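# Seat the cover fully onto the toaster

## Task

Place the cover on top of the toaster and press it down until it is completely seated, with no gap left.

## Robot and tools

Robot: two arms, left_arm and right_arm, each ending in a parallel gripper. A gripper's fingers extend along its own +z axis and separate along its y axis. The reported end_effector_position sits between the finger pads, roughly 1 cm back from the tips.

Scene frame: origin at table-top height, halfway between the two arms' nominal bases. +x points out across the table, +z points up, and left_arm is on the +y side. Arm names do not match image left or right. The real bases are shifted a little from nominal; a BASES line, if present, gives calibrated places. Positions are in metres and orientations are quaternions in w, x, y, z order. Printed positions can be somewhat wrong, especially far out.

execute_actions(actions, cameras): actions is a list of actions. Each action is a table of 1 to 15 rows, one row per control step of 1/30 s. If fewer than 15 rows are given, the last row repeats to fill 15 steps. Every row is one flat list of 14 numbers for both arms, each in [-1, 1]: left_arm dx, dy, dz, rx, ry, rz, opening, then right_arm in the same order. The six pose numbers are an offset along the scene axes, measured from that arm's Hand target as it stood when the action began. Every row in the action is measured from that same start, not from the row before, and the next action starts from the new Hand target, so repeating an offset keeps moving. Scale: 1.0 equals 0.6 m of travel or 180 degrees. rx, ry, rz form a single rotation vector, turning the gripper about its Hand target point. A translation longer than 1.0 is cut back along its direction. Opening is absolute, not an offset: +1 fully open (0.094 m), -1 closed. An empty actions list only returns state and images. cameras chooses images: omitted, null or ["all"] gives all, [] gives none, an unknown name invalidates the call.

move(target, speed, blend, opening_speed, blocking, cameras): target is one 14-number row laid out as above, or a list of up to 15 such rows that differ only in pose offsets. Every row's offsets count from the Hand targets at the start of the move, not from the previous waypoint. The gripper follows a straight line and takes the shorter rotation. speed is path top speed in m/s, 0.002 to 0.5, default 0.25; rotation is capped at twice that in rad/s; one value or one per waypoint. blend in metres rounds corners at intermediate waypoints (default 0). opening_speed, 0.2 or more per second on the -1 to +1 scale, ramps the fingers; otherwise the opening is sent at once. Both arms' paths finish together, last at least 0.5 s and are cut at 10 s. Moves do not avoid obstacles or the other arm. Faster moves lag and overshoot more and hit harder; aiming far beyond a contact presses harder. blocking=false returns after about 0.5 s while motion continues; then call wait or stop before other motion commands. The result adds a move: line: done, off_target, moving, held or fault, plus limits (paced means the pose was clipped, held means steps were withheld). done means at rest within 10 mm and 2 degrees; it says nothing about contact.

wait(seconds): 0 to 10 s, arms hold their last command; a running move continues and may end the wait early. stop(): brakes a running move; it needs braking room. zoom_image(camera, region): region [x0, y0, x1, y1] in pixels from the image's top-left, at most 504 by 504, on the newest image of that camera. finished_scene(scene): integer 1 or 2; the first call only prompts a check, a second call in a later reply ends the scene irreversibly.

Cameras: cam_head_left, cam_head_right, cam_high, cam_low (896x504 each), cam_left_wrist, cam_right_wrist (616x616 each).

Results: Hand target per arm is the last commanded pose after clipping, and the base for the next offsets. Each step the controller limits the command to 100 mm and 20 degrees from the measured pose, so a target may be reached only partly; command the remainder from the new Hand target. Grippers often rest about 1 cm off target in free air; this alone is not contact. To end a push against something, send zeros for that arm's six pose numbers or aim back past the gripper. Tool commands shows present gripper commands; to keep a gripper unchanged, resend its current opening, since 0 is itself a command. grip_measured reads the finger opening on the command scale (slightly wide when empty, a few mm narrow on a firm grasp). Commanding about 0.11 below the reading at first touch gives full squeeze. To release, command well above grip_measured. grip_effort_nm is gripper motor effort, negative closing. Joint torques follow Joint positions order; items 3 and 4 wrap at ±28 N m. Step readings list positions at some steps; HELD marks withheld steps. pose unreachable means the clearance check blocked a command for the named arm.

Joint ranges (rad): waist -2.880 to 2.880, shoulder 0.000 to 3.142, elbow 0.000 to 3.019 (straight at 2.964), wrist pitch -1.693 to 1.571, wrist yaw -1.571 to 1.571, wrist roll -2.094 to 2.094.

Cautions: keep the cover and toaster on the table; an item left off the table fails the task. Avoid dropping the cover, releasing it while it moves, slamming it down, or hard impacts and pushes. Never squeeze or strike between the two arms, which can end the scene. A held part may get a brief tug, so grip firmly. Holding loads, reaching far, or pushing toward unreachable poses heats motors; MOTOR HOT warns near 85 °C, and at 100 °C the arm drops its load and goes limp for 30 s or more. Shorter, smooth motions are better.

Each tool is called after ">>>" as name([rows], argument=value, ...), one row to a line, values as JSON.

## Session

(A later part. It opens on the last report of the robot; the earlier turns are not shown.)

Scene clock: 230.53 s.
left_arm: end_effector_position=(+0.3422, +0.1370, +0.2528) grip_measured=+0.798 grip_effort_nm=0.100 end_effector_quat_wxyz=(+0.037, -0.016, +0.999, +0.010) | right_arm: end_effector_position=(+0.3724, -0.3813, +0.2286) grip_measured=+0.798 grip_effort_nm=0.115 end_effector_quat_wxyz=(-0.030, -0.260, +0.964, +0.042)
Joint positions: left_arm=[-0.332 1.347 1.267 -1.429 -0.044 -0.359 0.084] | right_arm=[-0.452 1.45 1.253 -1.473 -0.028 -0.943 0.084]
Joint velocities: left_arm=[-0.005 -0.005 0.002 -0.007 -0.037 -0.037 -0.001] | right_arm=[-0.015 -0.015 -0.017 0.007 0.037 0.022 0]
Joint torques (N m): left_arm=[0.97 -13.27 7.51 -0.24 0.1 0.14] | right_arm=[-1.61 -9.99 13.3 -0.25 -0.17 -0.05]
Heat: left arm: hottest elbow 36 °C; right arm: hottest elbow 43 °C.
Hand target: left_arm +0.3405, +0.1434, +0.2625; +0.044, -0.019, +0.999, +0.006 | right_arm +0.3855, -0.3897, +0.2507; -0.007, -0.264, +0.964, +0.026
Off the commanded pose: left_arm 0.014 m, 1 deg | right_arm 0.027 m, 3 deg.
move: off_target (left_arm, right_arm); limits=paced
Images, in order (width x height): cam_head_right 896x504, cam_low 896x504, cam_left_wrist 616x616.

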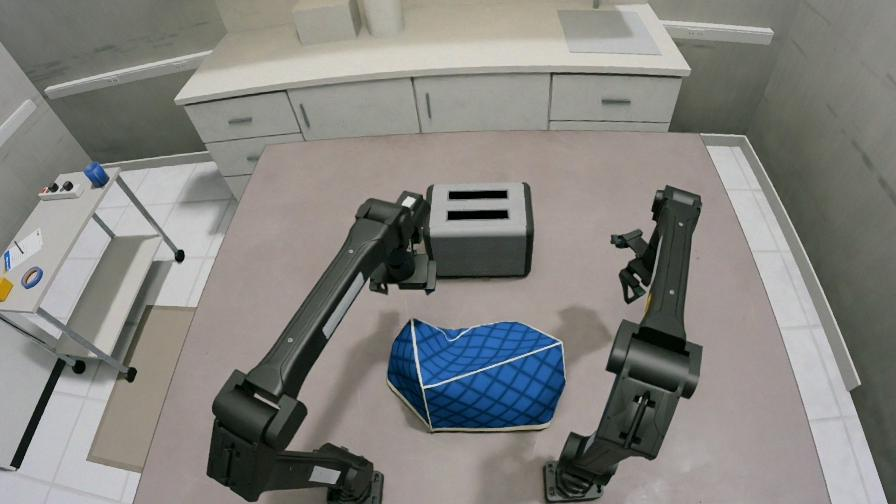

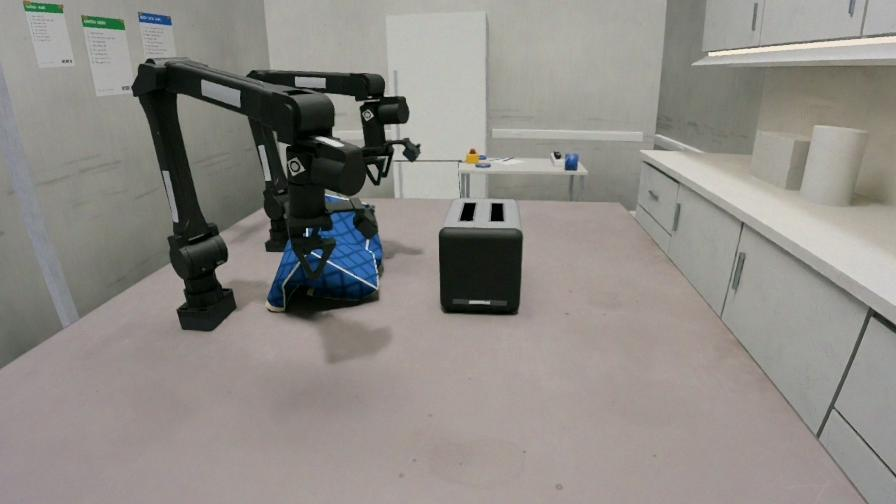

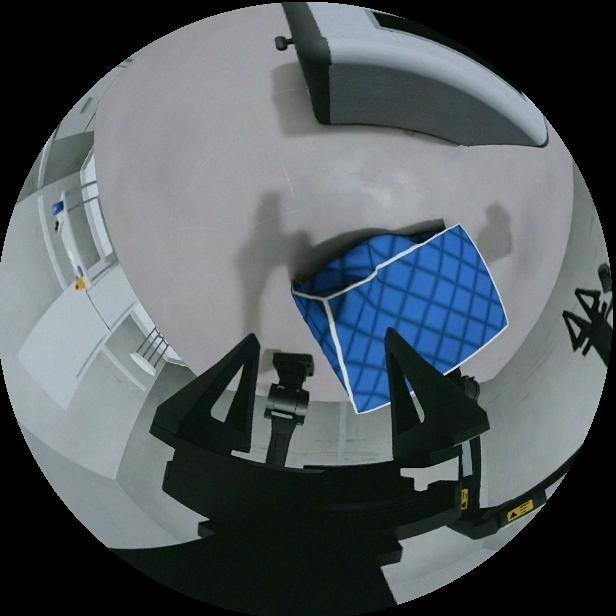

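>>> move([
  [-0.02,-0.02,-0.12,0,0,0,0.7,0,0,0,0,0,0,0.8],
  [-0.02,-0.02,-0.28,0,0,0,0.7,0,0,0,0,0,0,0.8],
], speed=0.18, cameras=["cam_left_wrist"])

>>> move(target=[0,0,0,0,0,0,-1,0,0,0,0,0,0,0.8], opening_speed=1.5, cameras=["cam_left_wrist","cam_low"])

Scene clock: 237.23 s.
left_arm: end_effector_position=(+0.3258, +0.1406, +0.0989) grip_measured=+0.702 grip_effort_nm=-0.105 end_effector_quat_wxyz=(+0.043, -0.020, +0.999, +0.008) | right_arm: end_effector_position=(+0.3724, -0.3813, +0.2286) grip_measured=+0.798 grip_effort_nm=0.115 end_effector_quat_wxyz=(-0.030, -0.260, +0.964, +0.042)
Joint positions: left_arm=[-0.337 1.415 0.911 -0.991 -0.044 -0.372 0.08] | right_arm=[-0.452 1.45 1.253 -1.473 -0.028 -0.943 0.084]
Joint velocities: left_arm=[-0.024 -0.005 0.007 -0.012 0.022 -0.051 -0.001] | right_arm=[-0.015 -0.015 0.007 0.007 0.066 0.022 0]
Joint torques (N m): left_arm=[-0.73 -9.99 6.82 0.55 -0.02 -0.04] | right_arm=[-1.49 -9.99 13.3 -0.24 -0.15 -0.07]
Heat: left arm: hottest elbow 37 °C; right arm: hottest elbow 43 °C.
Hand target: left_arm +0.3286, +0.1342, +0.0947; +0.043, -0.019, +0.999, +0.006 | right_arm +0.3855, -0.3897, +0.2507; -0.007, -0.264, +0.964, +0.026
Off the commanded pose: left_arm 0.011 m, 0 deg | right_arm 0.027 m, 3 deg.
move: off_target (left_arm, right_arm)
Images, in order (width x height): cam_left_wrist 616x616.

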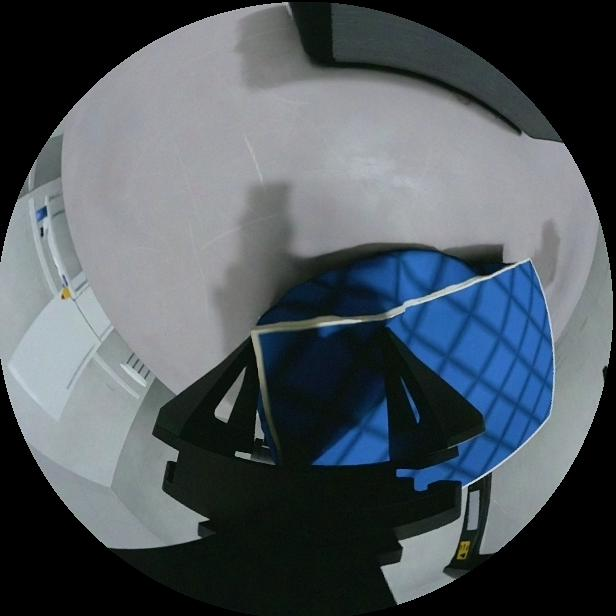

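Scene clock: 238.60 s.
left_arm: end_effector_position=(+0.3260, +0.1402, +0.0989) grip_measured=-0.891 grip_effort_nm=-1.028 end_effector_quat_wxyz=(+0.043, -0.021, +0.999, +0.007) | right_arm: end_effector_position=(+0.3724, -0.3813, +0.2286) grip_measured=+0.798 grip_effort_nm=0.115 end_effector_quat_wxyz=(-0.030, -0.260, +0.964, +0.042)
Joint positions: left_arm=[-0.338 1.415 0.911 -0.99 -0.043 -0.373 0.005] | right_arm=[-0.452 1.45 1.253 -1.473 -0.028 -0.943 0.084]
Joint velocities: left_arm=[-0.005 -0.005 -0.012 -0.002 0.022 -0.037 0] | right_arm=[-0.005 -0.015 0.007 -0.012 0.051 0.051 0]
Joint torques (N m): left_arm=[-0.5 -9.35 6.79 0.58 -0.02 -0.04] | right_arm=[-1.55 -9.82 13.33 -0.24 -0.16 -0.06]
Heat: left arm: hottest elbow 37 °C; right arm: hottest elbow 43 °C.
Hand target: left_arm +0.3286, +0.1342, +0.0947; +0.043, -0.019, +0.999, +0.006 | right_arm +0.3855, -0.3897, +0.2507; -0.007, -0.264, +0.964, +0.026
Off the commanded pose: left_arm 0.008 m, 0 deg | right_arm 0.027 m, 3 deg.
move: off_target (right_arm)
Images, in order (width x height): cam_low 896x504, cam_left_wrist 616x616.

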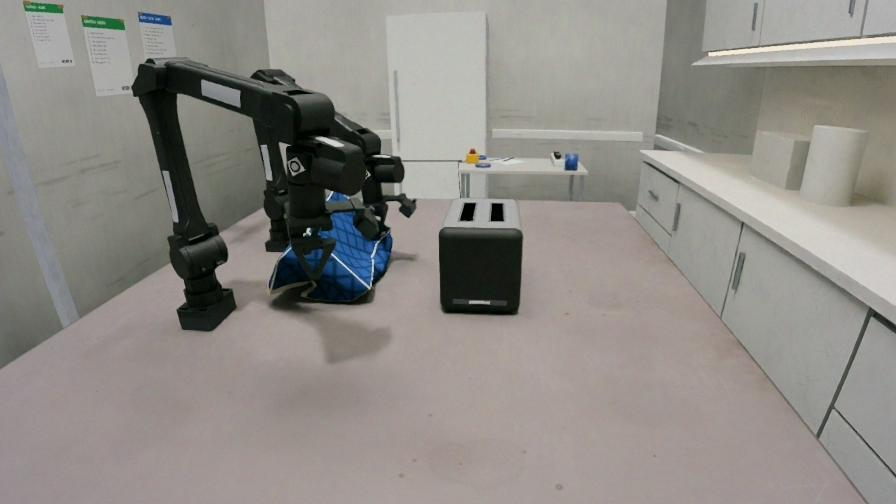

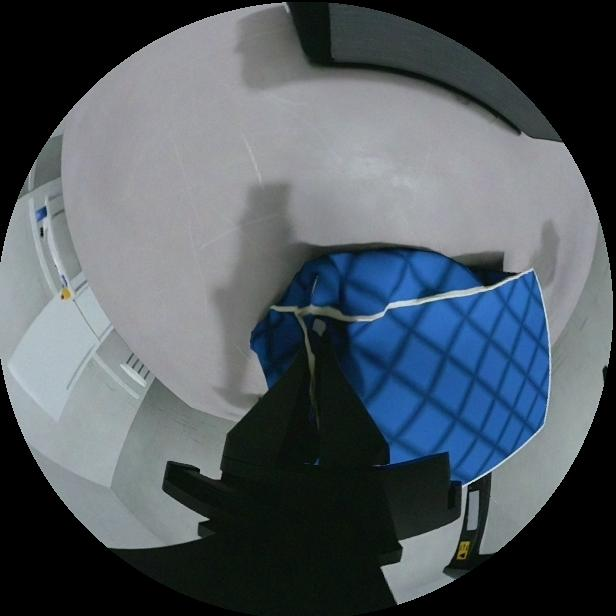

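>>> move(target=[0.03,0.03,0.36,0,0,0,-1,0,0,0,0,0,0,0.8], speed=0.15)

Scene clock: 243.60 s.
left_arm: end_effector_position=(+0.3369, +0.1460, +0.2845) grip_measured=-0.891 grip_effort_nm=-1.028 end_effector_quat_wxyz=(+0.019, -0.016, +1.000, +0.016) | right_arm: end_effector_position=(+0.3724, -0.3813, +0.2286) grip_measured=+0.798 grip_effort_nm=0.125 end_effector_quat_wxyz=(-0.030, -0.260, +0.964, +0.042)
Joint positions: left_arm=[-0.315 1.347 1.352 -1.551 -0.043 -0.341 0.005] | right_arm=[-0.452 1.45 1.253 -1.473 -0.028 -0.943 0.084]
Joint velocities: left_arm=[-0.024 -0.015 0.007 -0.007 0.007 0.037 0] | right_arm=[-0.015 -0.005 0.012 0.007 0.007 -0.022 -0.001]
Joint torques (N m): left_arm=[0.73 -12.51 11.04 -0.24 0.1 0.16] | right_arm=[-1.49 -9.82 13.33 -0.23 -0.16 -0.06]
Heat: left arm: hottest elbow 37 °C; right arm: hottest elbow 43 °C.
Hand target: left_arm +0.3466, +0.1485, +0.3107; +0.044, -0.019, +0.999, +0.006 | right_arm +0.3855, -0.3897, +0.2507; -0.007, -0.264, +0.964, +0.026
Off the commanded pose: left_arm 0.029 m, 3 deg | right_arm 0.027 m, 3 deg.
move: off_target (left_arm, right_arm)

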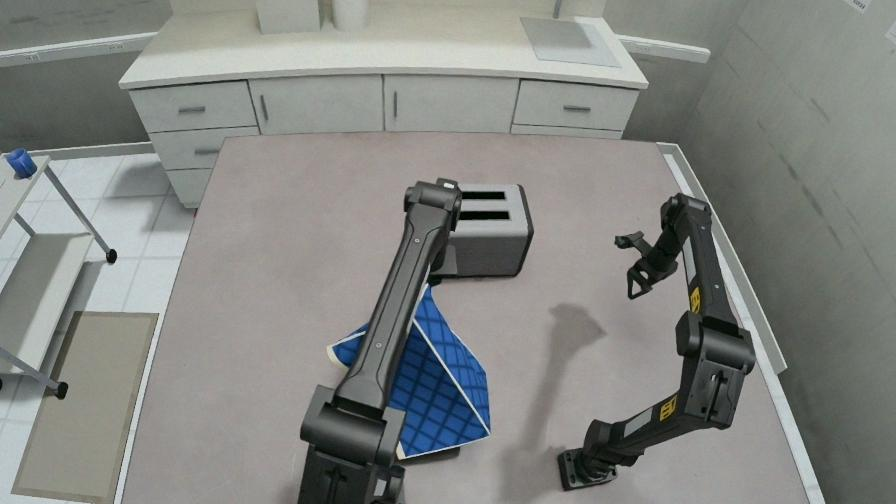

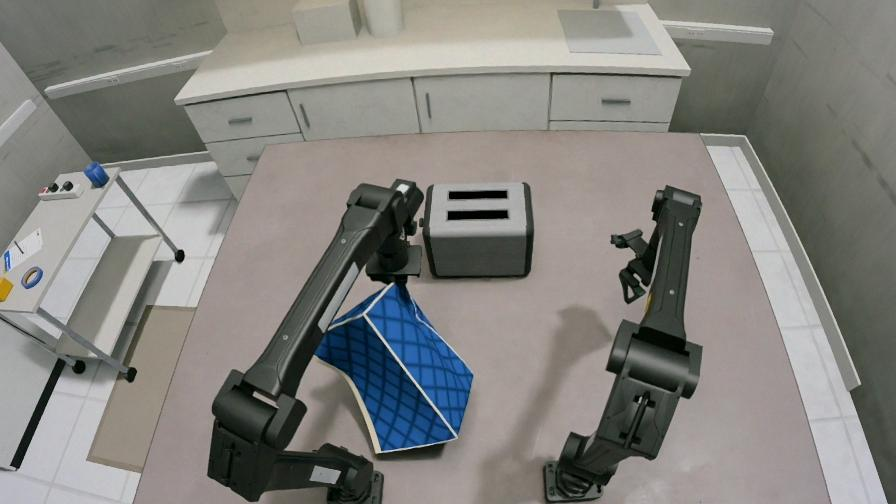

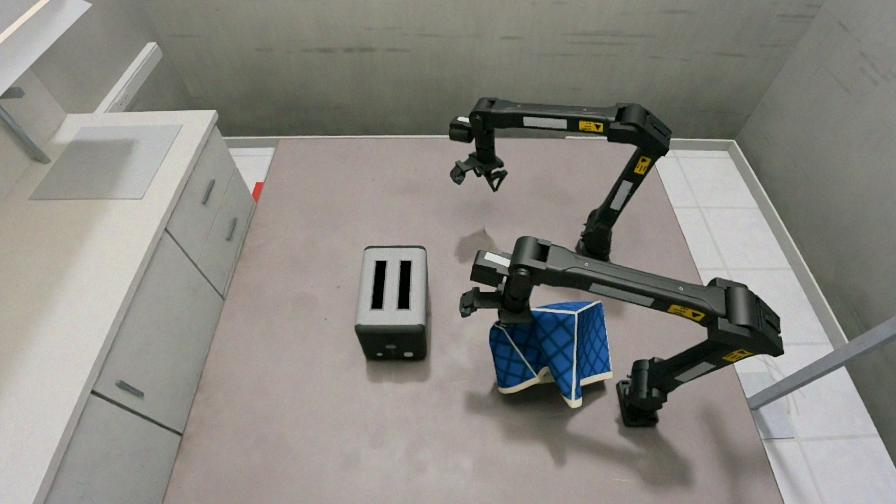

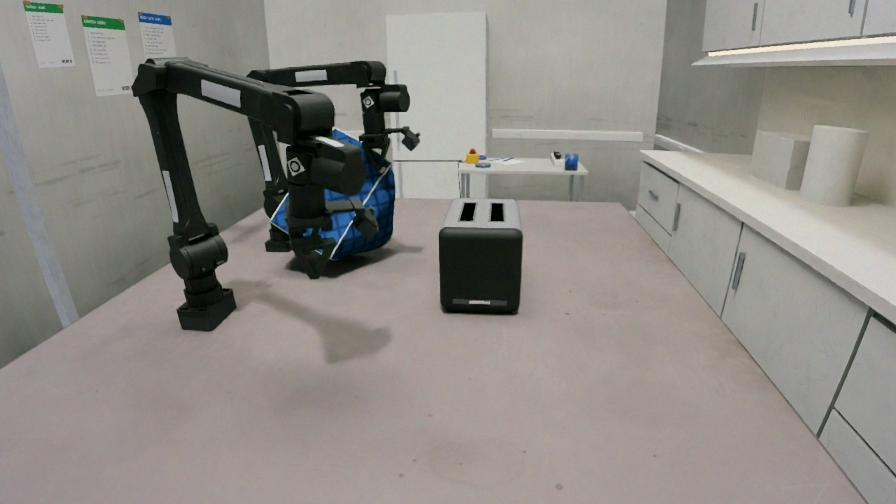

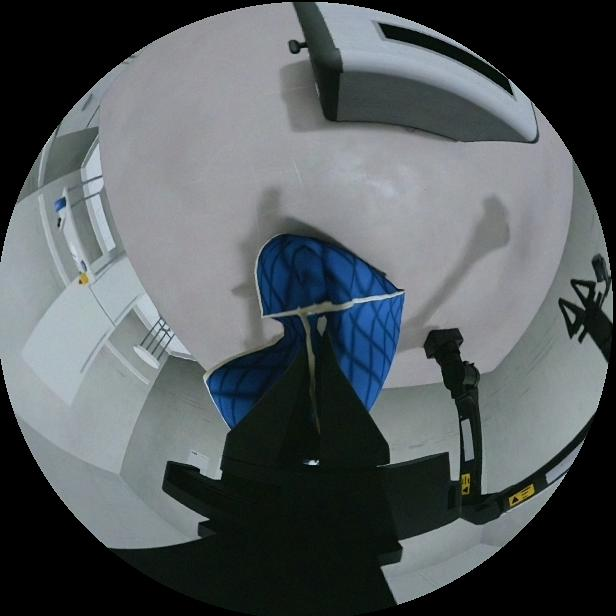

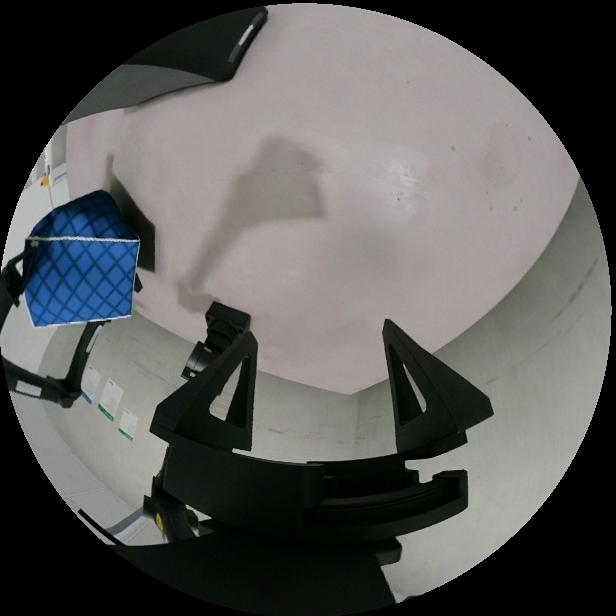

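>>> move([
  [0.05,0.03,0.12,0,0,0.12,-1,0,0,0,0,0,0,0.8],
  [0.06,0.03,0.1,0,0,0.24,-1,0,0,0,0,0,0,0.8],
], speed=0.2, cameras=["cam_head_right","cam_left_wrist"])

>>> move(target=[0,0.04,-0.3,0,0,0,-1,0,0,0,0,0,0,0.8], speed=0.15)

Scene clock: 253.47 s.
left_arm: end_effector_position=(+0.3722, +0.1628, +0.3567) grip_measured=-0.892 grip_effort_nm=-1.033 end_effector_quat_wxyz=(+0.057, -0.372, +0.926, +0.007) | right_arm: end_effector_position=(+0.3724, -0.3813, +0.2286) grip_measured=+0.798 grip_effort_nm=0.105 end_effector_quat_wxyz=(-0.030, -0.260, +0.964, +0.042)
Joint positions: left_arm=[-0.266 1.405 1.596 -1.679 -0.08 -1.022 0.005] | right_arm=[-0.452 1.45 1.253 -1.473 -0.028 -0.943 0.084]
Joint velocities: left_arm=[0.005 -0.005 -0.007 -0.007 -0.007 -0.051 0] | right_arm=[-0.005 -0.005 0.007 -0.002 -0.007 -0.007 -0.001]
Joint torques (N m): left_arm=[0.79 -10.7 10.73 -0.25 -0.18 -0.07] | right_arm=[-1.55 -9.82 13.31 -0.25 -0.17 -0.06]
Heat: left arm: hottest elbow 39 °C; right arm: hottest elbow 44 °C.
Hand target: left_arm +0.3828, +0.1650, +0.3712; +0.039, -0.385, +0.922, +0.021 | right_arm +0.3855, -0.3897, +0.2507; -0.007, -0.264, +0.964, +0.026
Off the commanded pose: left_arm 0.018 m, 3 deg | right_arm 0.027 m, 3 deg.
joint sent to its limit (left arm) — joint 4 (wrist pitch), lower limit. The joint targets are off in orientation, not in position.
move: off_target (left_arm, right_arm)
Images, in order (width x height): cam_head_right 896x504, cam_left_wrist 616x616.

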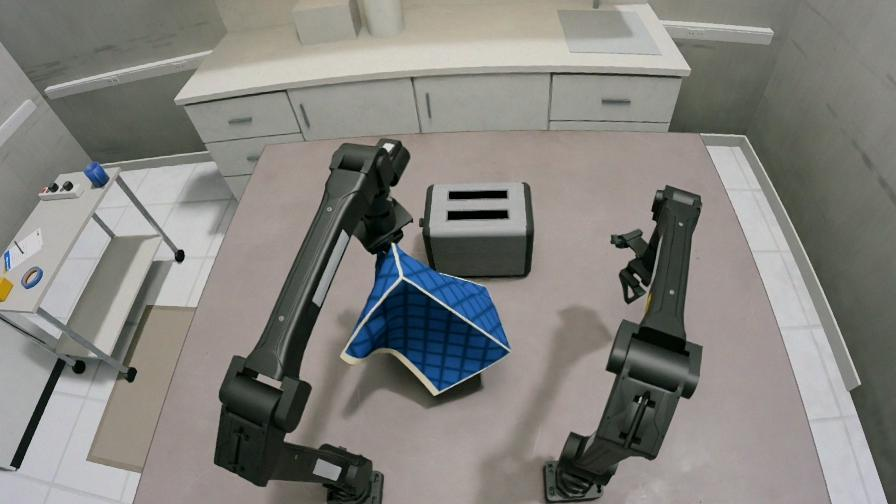

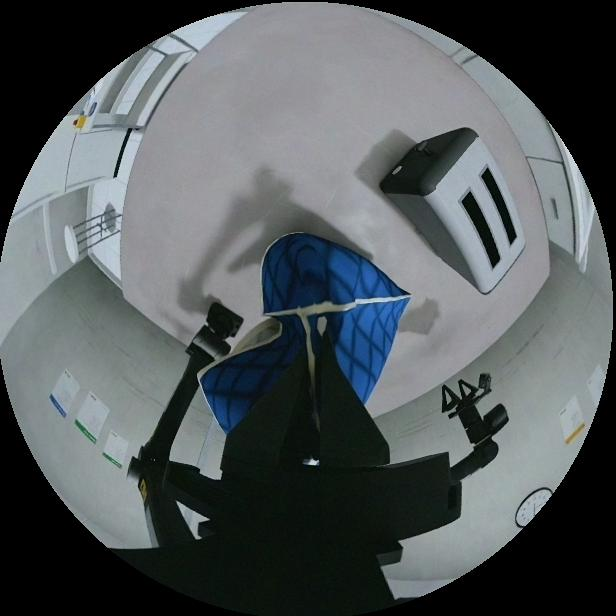

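Scene clock: 255.30 s.
left_arm: end_effector_position=(+0.3762, +0.1867, +0.1945) grip_measured=-0.892 grip_effort_nm=-1.028 end_effector_quat_wxyz=(+0.038, -0.383, +0.923, +0.022) | right_arm: end_effector_position=(+0.3724, -0.3813, +0.2286) grip_measured=+0.798 grip_effort_nm=0.115 end_effector_quat_wxyz=(-0.030, -0.260, +0.964, +0.042)
Joint positions: left_arm=[-0.209 1.441 1.207 -1.299 -0.08 -0.988 0.005] | right_arm=[-0.452 1.45 1.253 -1.473 -0.028 -0.943 0.084]
Joint velocities: left_arm=[-0.015 -0.015 0.007 -0.002 -0.022 0.022 -0.001] | right_arm=[0.005 -0.005 0.012 -0.002 -0.022 -0.066 0.001]
Joint torques (N m): left_arm=[1.03 -11.75 7.43 0.4 -0.09 0.17] | right_arm=[-1.49 -9.82 13.33 -0.23 -0.17 -0.05]
Heat: left arm: hottest elbow 39 °C; right arm: hottest elbow 44 °C.
Hand target: left_arm +0.3829, +0.1918, +0.1916; +0.039, -0.385, +0.922, +0.021 | right_arm +0.3855, -0.3897, +0.2507; -0.007, -0.264, +0.964, +0.026
Off the commanded pose: left_arm 0.008 m, 0 deg | right_arm 0.027 m, 3 deg.
move: off_target (right_arm)

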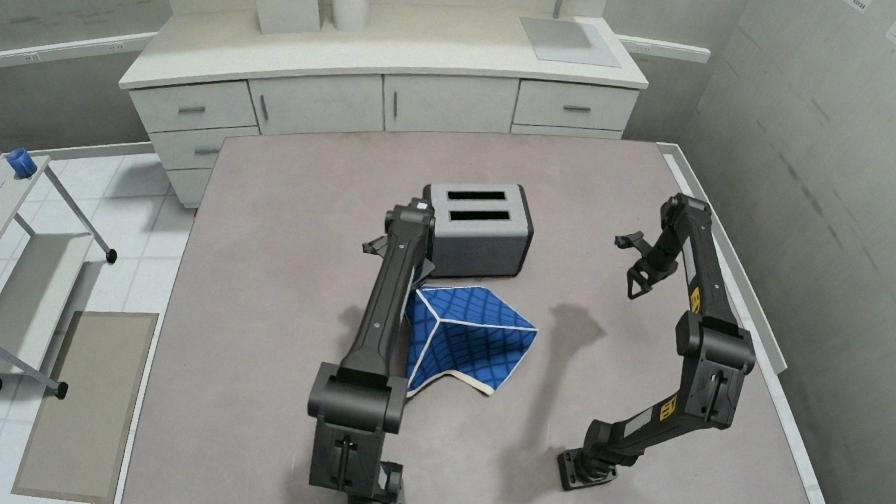

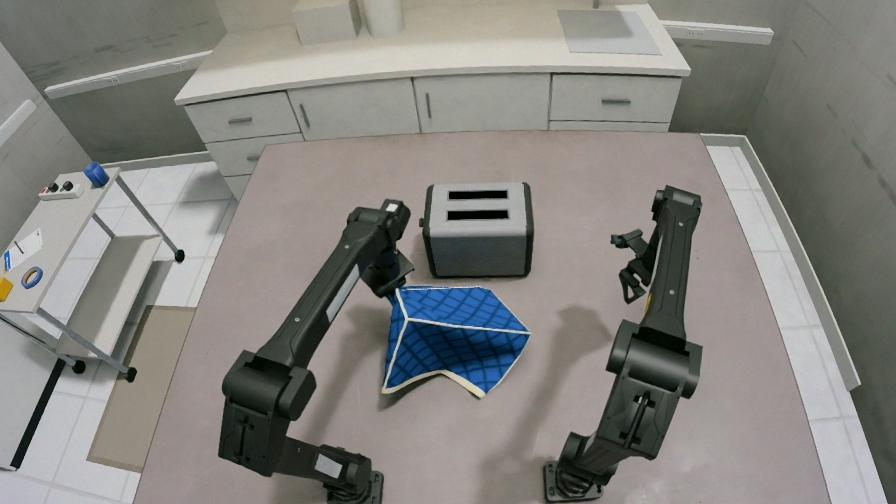

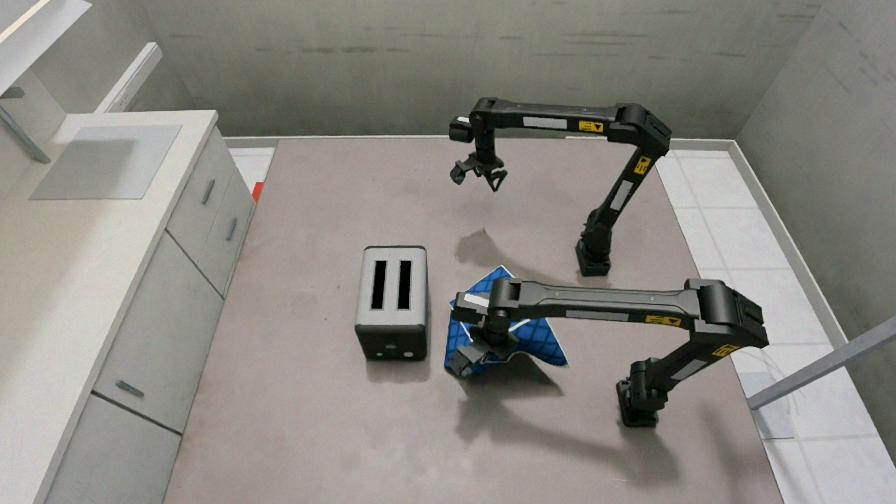

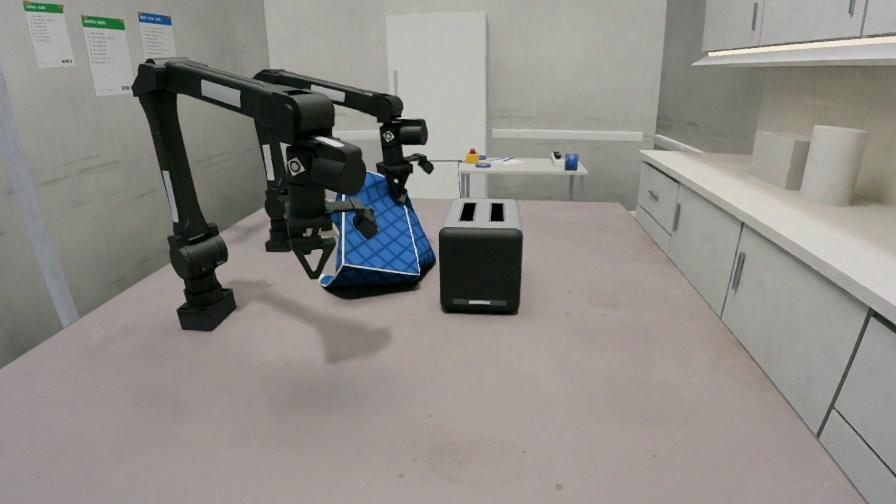

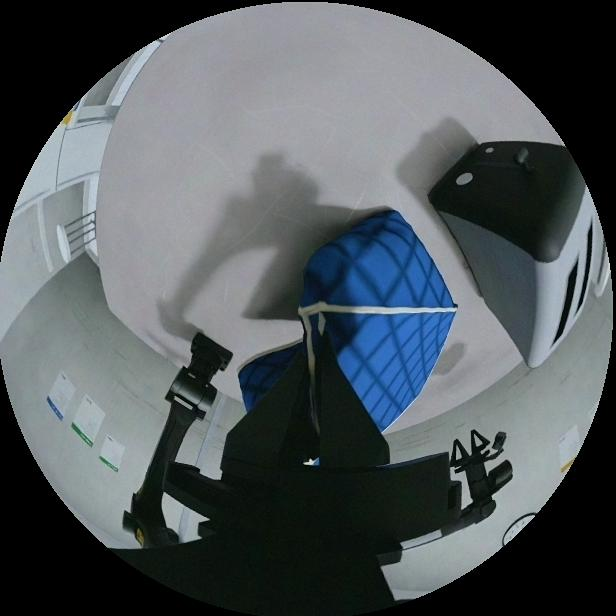

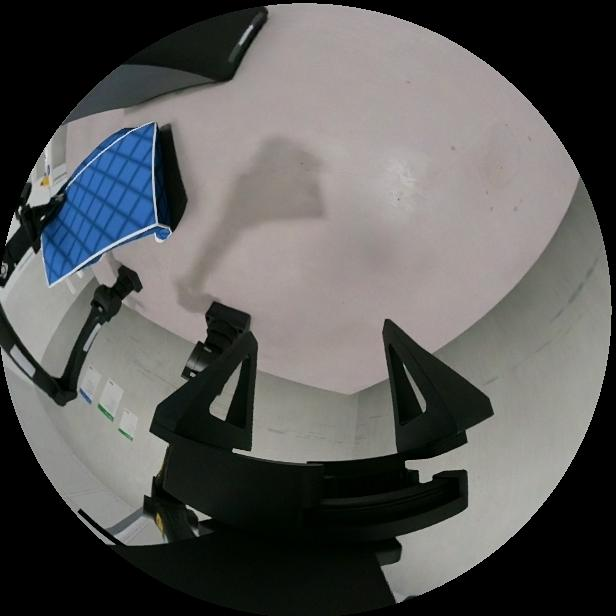

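>>> move(target=[0,0,0,0,0,0,-1,0.03,0.48,-0.05,0,0,0,0.8], speed=0.25, cameras=["cam_right_wrist","cam_low"])

Scene clock: 263.67 s.
left_arm: end_effector_position=(+0.3763, +0.1867, +0.1945) grip_measured=-0.892 grip_effort_nm=-1.023 end_effector_quat_wxyz=(+0.038, -0.382, +0.923, +0.022) | right_arm: end_effector_position=(+0.3901, -0.1034, +0.2214) grip_measured=+0.798 grip_effort_nm=0.115 end_effector_quat_wxyz=(-0.011, -0.269, +0.962, +0.037)
Joint positions: left_arm=[-0.209 1.441 1.207 -1.299 -0.08 -0.988 0.005] | right_arm=[0.245 1.418 1.202 -1.376 -0.074 -0.265 0.084]
Joint velocities: left_arm=[-0.005 -0.005 -0.022 -0.032 0.022 -0.007 0] | right_arm=[-0.015 -0.015 -0.022 0.012 -0.051 -0.066 0]
Joint torques (N m): left_arm=[0.73 -11.46 7.42 0.54 -0.11 0.14] | right_arm=[-0.56 -7.53 11.48 0.34 0.06 0.28]
Heat: left arm: hottest elbow 38 °C; right arm: hottest elbow 43 °C.
Hand target: left_arm +0.3829, +0.1918, +0.1916; +0.039, -0.385, +0.922, +0.021 | right_arm +0.4025, -0.0986, +0.2245; -0.003, -0.264, +0.964, +0.036
Off the commanded pose: left_arm 0.009 m, 0 deg | right_arm 0.013 m, 1 deg.
move: off_target (right_arm)
Images, in order (width x height): cam_low 896x504, cam_right_wrist 616x616.

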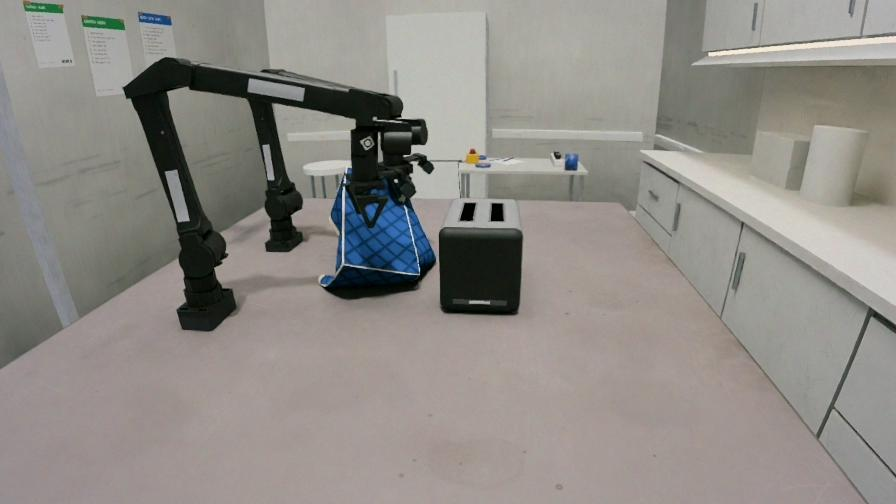

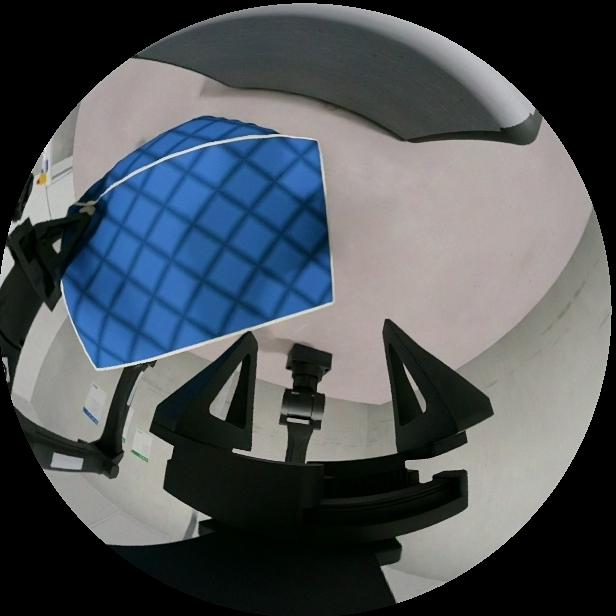

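>>> move(target=[0,0,0,0,0,0,-1,0.04,0.025,-0.14,0,0,0,0.8], speed=0.2, cameras=["cam_right_wrist","cam_low"])

Scene clock: 271.87 s.
left_arm: end_effector_position=(+0.3763, +0.1867, +0.1945) grip_measured=-0.892 grip_effort_nm=-1.023 end_effector_quat_wxyz=(+0.038, -0.382, +0.923, +0.022) | right_arm: end_effector_position=(+0.4259, -0.0886, +0.1481) grip_measured=+0.798 grip_effort_nm=0.100 end_effector_quat_wxyz=(+0.003, -0.266, +0.963, +0.037)
Joint positions: left_arm=[-0.209 1.441 1.207 -1.299 -0.08 -0.988 0.005] | right_arm=[0.255 1.558 1.154 -1.16 -0.074 -0.246 0.084]
Joint velocities: left_arm=[-0.005 -0.024 0.012 0.002 0.066 0.037 0] | right_arm=[-0.005 0.005 -0.007 -0.002 0.037 -0.051 0]
Joint torques (N m): left_arm=[1.03 -11.58 7.51 0.49 -0.08 0.15] | right_arm=[0.03 -9.29 8.03 0.44 0.03 0.28]
Heat: left arm: hottest elbow 37 °C; right arm: hottest elbow 43 °C.
Hand target: left_arm +0.3829, +0.1918, +0.1916; +0.039, -0.385, +0.922, +0.021 | right_arm +0.4252, -0.0836, +0.1400; -0.003, -0.264, +0.964, +0.036
Off the commanded pose: left_arm 0.009 m, 0 deg | right_arm 0.009 m, 1 deg.
move: done
Images, in order (width x height): cam_low 896x504, cam_right_wrist 616x616.

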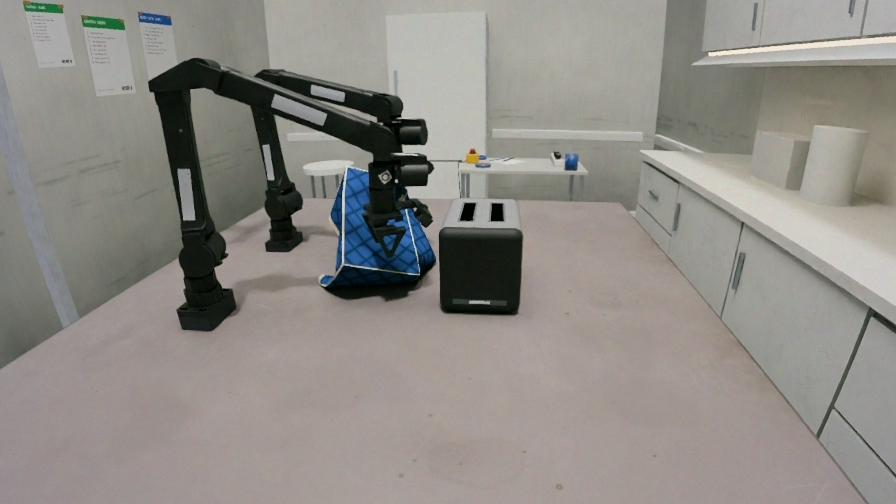

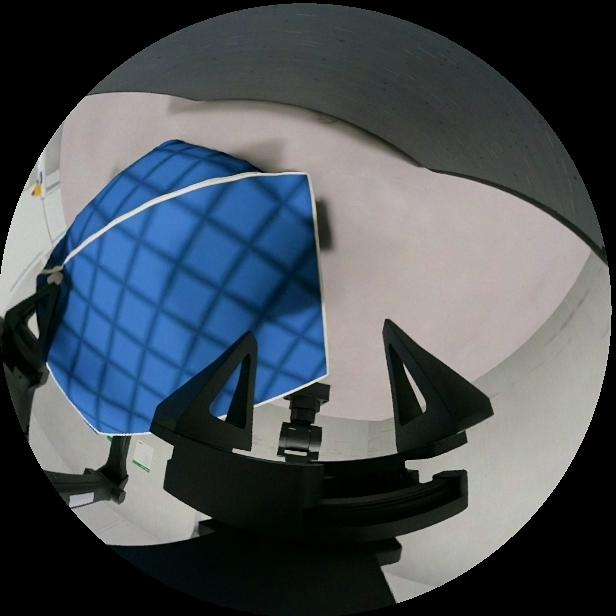

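>>> move(target=[0,0,0,0,0,0,-1,0.0,-0.005,-0.17,0,0,0,0.8], speed=0.15, cameras=["cam_right_wrist"])

>>> move(target=[0,0,0,0,0,0,-1,0,0,0,0,0,0,-1], opening_speed=1.5, cameras=["cam_right_wrist","cam_low"])

Scene clock: 279.57 s.
left_arm: end_effector_position=(+0.3763, +0.1867, +0.1945) grip_measured=-0.892 grip_effort_nm=-1.033 end_effector_quat_wxyz=(+0.038, -0.382, +0.923, +0.022) | right_arm: end_effector_position=(+0.4291, -0.0876, +0.0533) grip_measured=+0.798 grip_effort_nm=0.110 end_effector_quat_wxyz=(+0.011, -0.266, +0.963, +0.037)
Joint positions: left_arm=[-0.209 1.441 1.207 -1.299 -0.08 -0.988 0.005] | right_arm=[0.255 1.687 1.029 -0.889 -0.074 -0.246 0.084]
Joint velocities: left_arm=[-0.015 -0.005 0.007 0.012 -0.022 0.051 -0.001] | right_arm=[-0.005 -0.005 -0.007 -0.002 0.007 -0.007 0]
Joint torques (N m): left_arm=[1.2 -11.75 7.45 0.47 -0.09 0.13] | right_arm=[-0.44 -9 6.26 0.58 0.07 0.21]
Heat: left arm: hottest elbow 37 °C; right arm: hottest elbow 41 °C.
Hand target: left_arm +0.3829, +0.1918, +0.1916; +0.039, -0.385, +0.922, +0.021 | right_arm +0.4236, -0.0869, +0.0379; -0.003, -0.264, +0.964, +0.036
Off the commanded pose: left_arm 0.009 m, 0 deg | right_arm 0.016 m, 2 deg.
move: off_target (right_arm)
Images, in order (width x height): cam_right_wrist 616x616.

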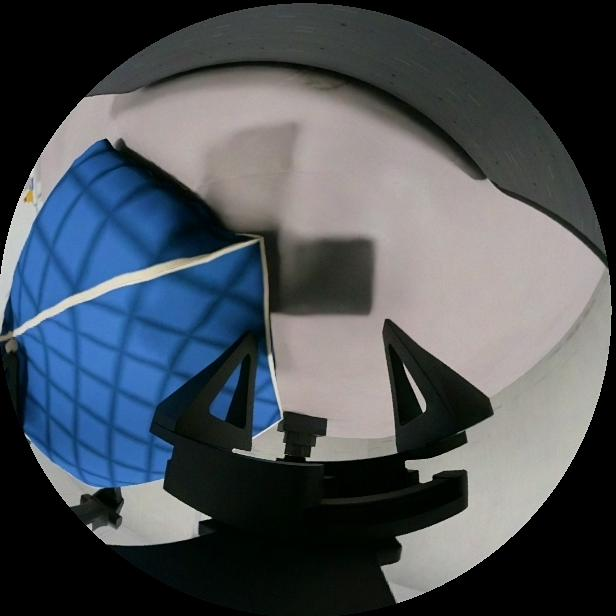

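Scene clock: 281.20 s.
left_arm: end_effector_position=(+0.3764, +0.1871, +0.1945) grip_measured=-0.892 grip_effort_nm=-1.028 end_effector_quat_wxyz=(+0.038, -0.383, +0.923, +0.022) | right_arm: end_effector_position=(+0.4294, -0.0875, +0.0523) grip_measured=-0.996 grip_effort_nm=-0.178 end_effector_quat_wxyz=(+0.011, -0.266, +0.963, +0.037)
Joint positions: left_arm=[-0.208 1.441 1.207 -1.299 -0.08 -0.988 0.005] | right_arm=[0.255 1.689 1.029 -0.886 -0.074 -0.246 0]
Joint velocities: left_arm=[-0.005 -0.005 -0.002 0.002 -0.007 -0.037 0] | right_arm=[-0.005 -0.015 -0.017 0.007 -0.022 0.007 -0.001]
Joint torques (N m): left_arm=[1.08 -11.75 7.51 0.46 -0.09 0.11] | right_arm=[-0.32 -9.35 6.23 0.46 0.06 0.21]
Heat: left arm: hottest elbow 37 °C; right arm: hottest elbow 41 °C.
Hand target: left_arm +0.3829, +0.1918, +0.1916; +0.039, -0.385, +0.922, +0.021 | right_arm +0.4237, -0.0868, +0.0379; -0.003, -0.264, +0.964, +0.036
Off the commanded pose: left_arm 0.009 m, 0 deg | right_arm 0.016 m, 2 deg.
move: off_target (right_arm)
Images, in order (width x height): cam_low 896x504, cam_right_wrist 616x616.

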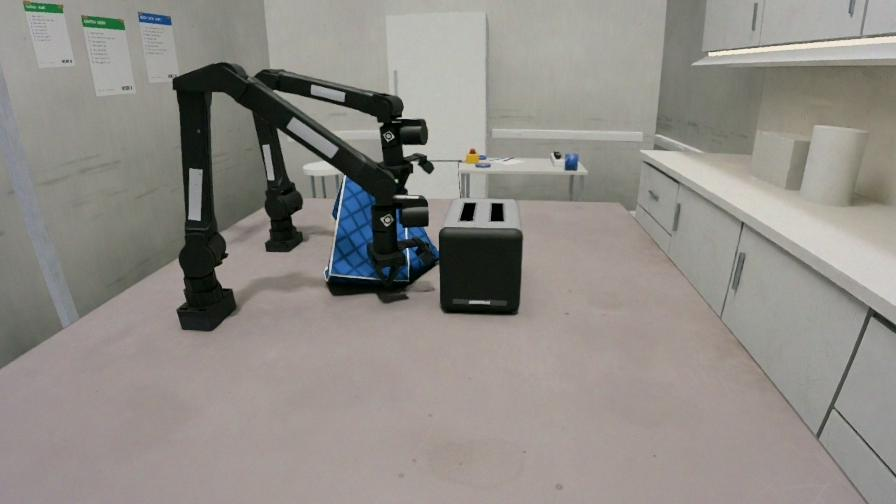

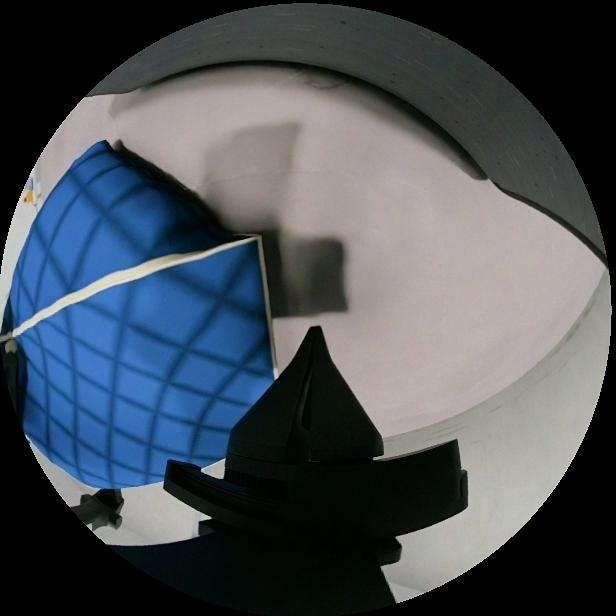

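>>> move(target=[0,0,0,0,0,0,-1,-0.01,0,0.15,0,0,0,0.9], speed=0.2, cameras=["cam_right_wrist"])

>>> move(target=[0,0,0,0,0,0,-1,-0.025,0.03,0,0,0,0,0.9], cameras=["cam_right_wrist"])

Scene clock: 285.73 s.
left_arm: end_effector_position=(+0.3764, +0.1874, +0.1945) grip_measured=-0.892 grip_effort_nm=-1.033 end_effector_quat_wxyz=(+0.038, -0.383, +0.923, +0.022) | right_arm: end_effector_position=(+0.4038, -0.0955, +0.1117) grip_measured=+0.898 grip_effort_nm=0.105 end_effector_quat_wxyz=(-0.024, -0.265, +0.963, +0.036)
Joint positions: left_arm=[-0.207 1.441 1.207 -1.299 -0.08 -0.988 0.005] | right_arm=[0.255 1.577 1.07 -1.11 -0.073 -0.246 0.089]
Joint velocities: left_arm=[-0.005 -0.005 0.002 0.007 -0.051 0.022 0] | right_arm=[-0.024 0.005 -0.007 0.007 0.037 0.007 -0.001]
Joint torques (N m): left_arm=[0.67 -12.04 7.64 0.43 -0.08 0.14] | right_arm=[-0.21 -10.75 11.43 -0.2 -0.02 0.25]
Heat: left arm: hottest elbow 37 °C; right arm: hottest elbow 40 °C.
Hand target: left_arm +0.3829, +0.1918, +0.1916; +0.039, -0.385, +0.922, +0.021 | right_arm +0.4189, -0.0867, +0.1281; -0.003, -0.264, +0.964, +0.036
Off the commanded pose: left_arm 0.008 m, 0 deg | right_arm 0.023 m, 2 deg.
move: off_target (right_arm)
Images, in order (width x height): cam_right_wrist 616x616.

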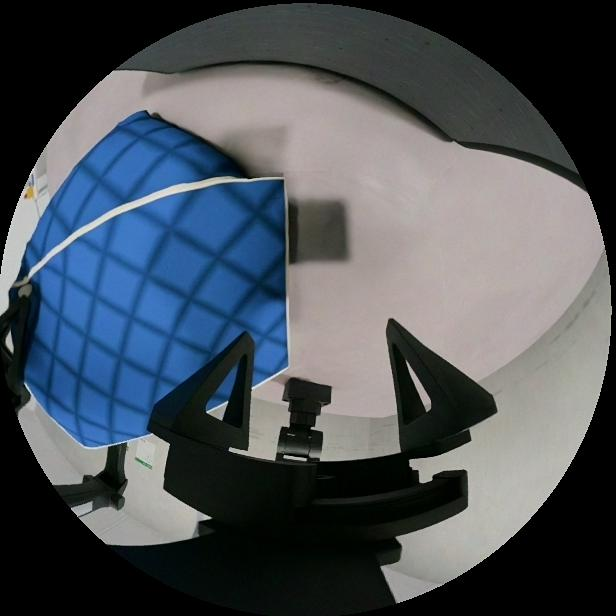

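Scene clock: 286.83 s.
left_arm: end_effector_position=(+0.3764, +0.1874, +0.1945) grip_measured=-0.892 grip_effort_nm=-1.023 end_effector_quat_wxyz=(+0.038, -0.383, +0.923, +0.022) | right_arm: end_effector_position=(+0.3967, -0.0752, +0.1135) grip_measured=+0.898 grip_effort_nm=0.115 end_effector_quat_wxyz=(-0.023, -0.267, +0.963, +0.035)
Joint positions: left_arm=[-0.207 1.441 1.207 -1.299 -0.08 -0.988 0.005] | right_arm=[0.306 1.572 1.07 -1.11 -0.073 -0.198 0.089]
Joint velocities: left_arm=[-0.015 -0.005 -0.002 0.002 0.051 0.007 0] | right_arm=[0.015 0.005 -0.022 0.012 -0.051 -0.022 0]
Joint torques (N m): left_arm=[0.85 -11.28 7.5 0.4 -0.09 0.14] | right_arm=[-0.32 -11.63 9.32 0.13 -0.1 0.27]
Heat: left arm: hottest elbow 37 °C; right arm: hottest elbow 40 °C.
Hand target: left_arm +0.3829, +0.1918, +0.1916; +0.039, -0.385, +0.922, +0.021 | right_arm +0.4038, -0.0685, +0.1282; -0.003, -0.264, +0.964, +0.037
Off the commanded pose: left_arm 0.008 m, 0 deg | right_arm 0.018 m, 2 deg.
move: off_target (right_arm)
Images, in order (width x height): cam_right_wrist 616x616.

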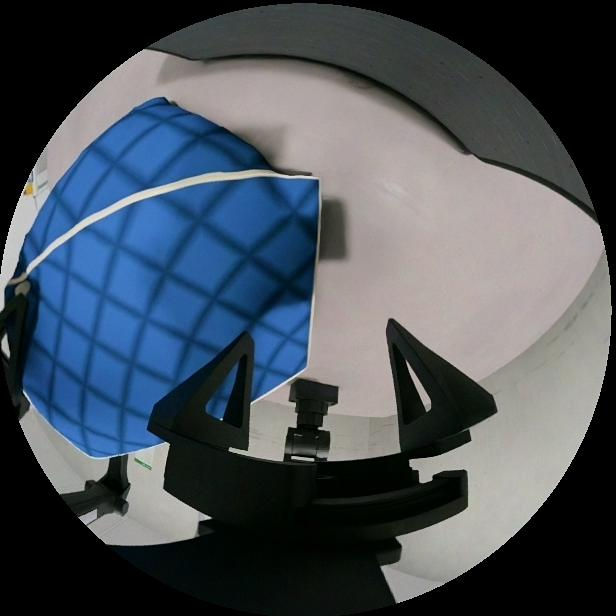

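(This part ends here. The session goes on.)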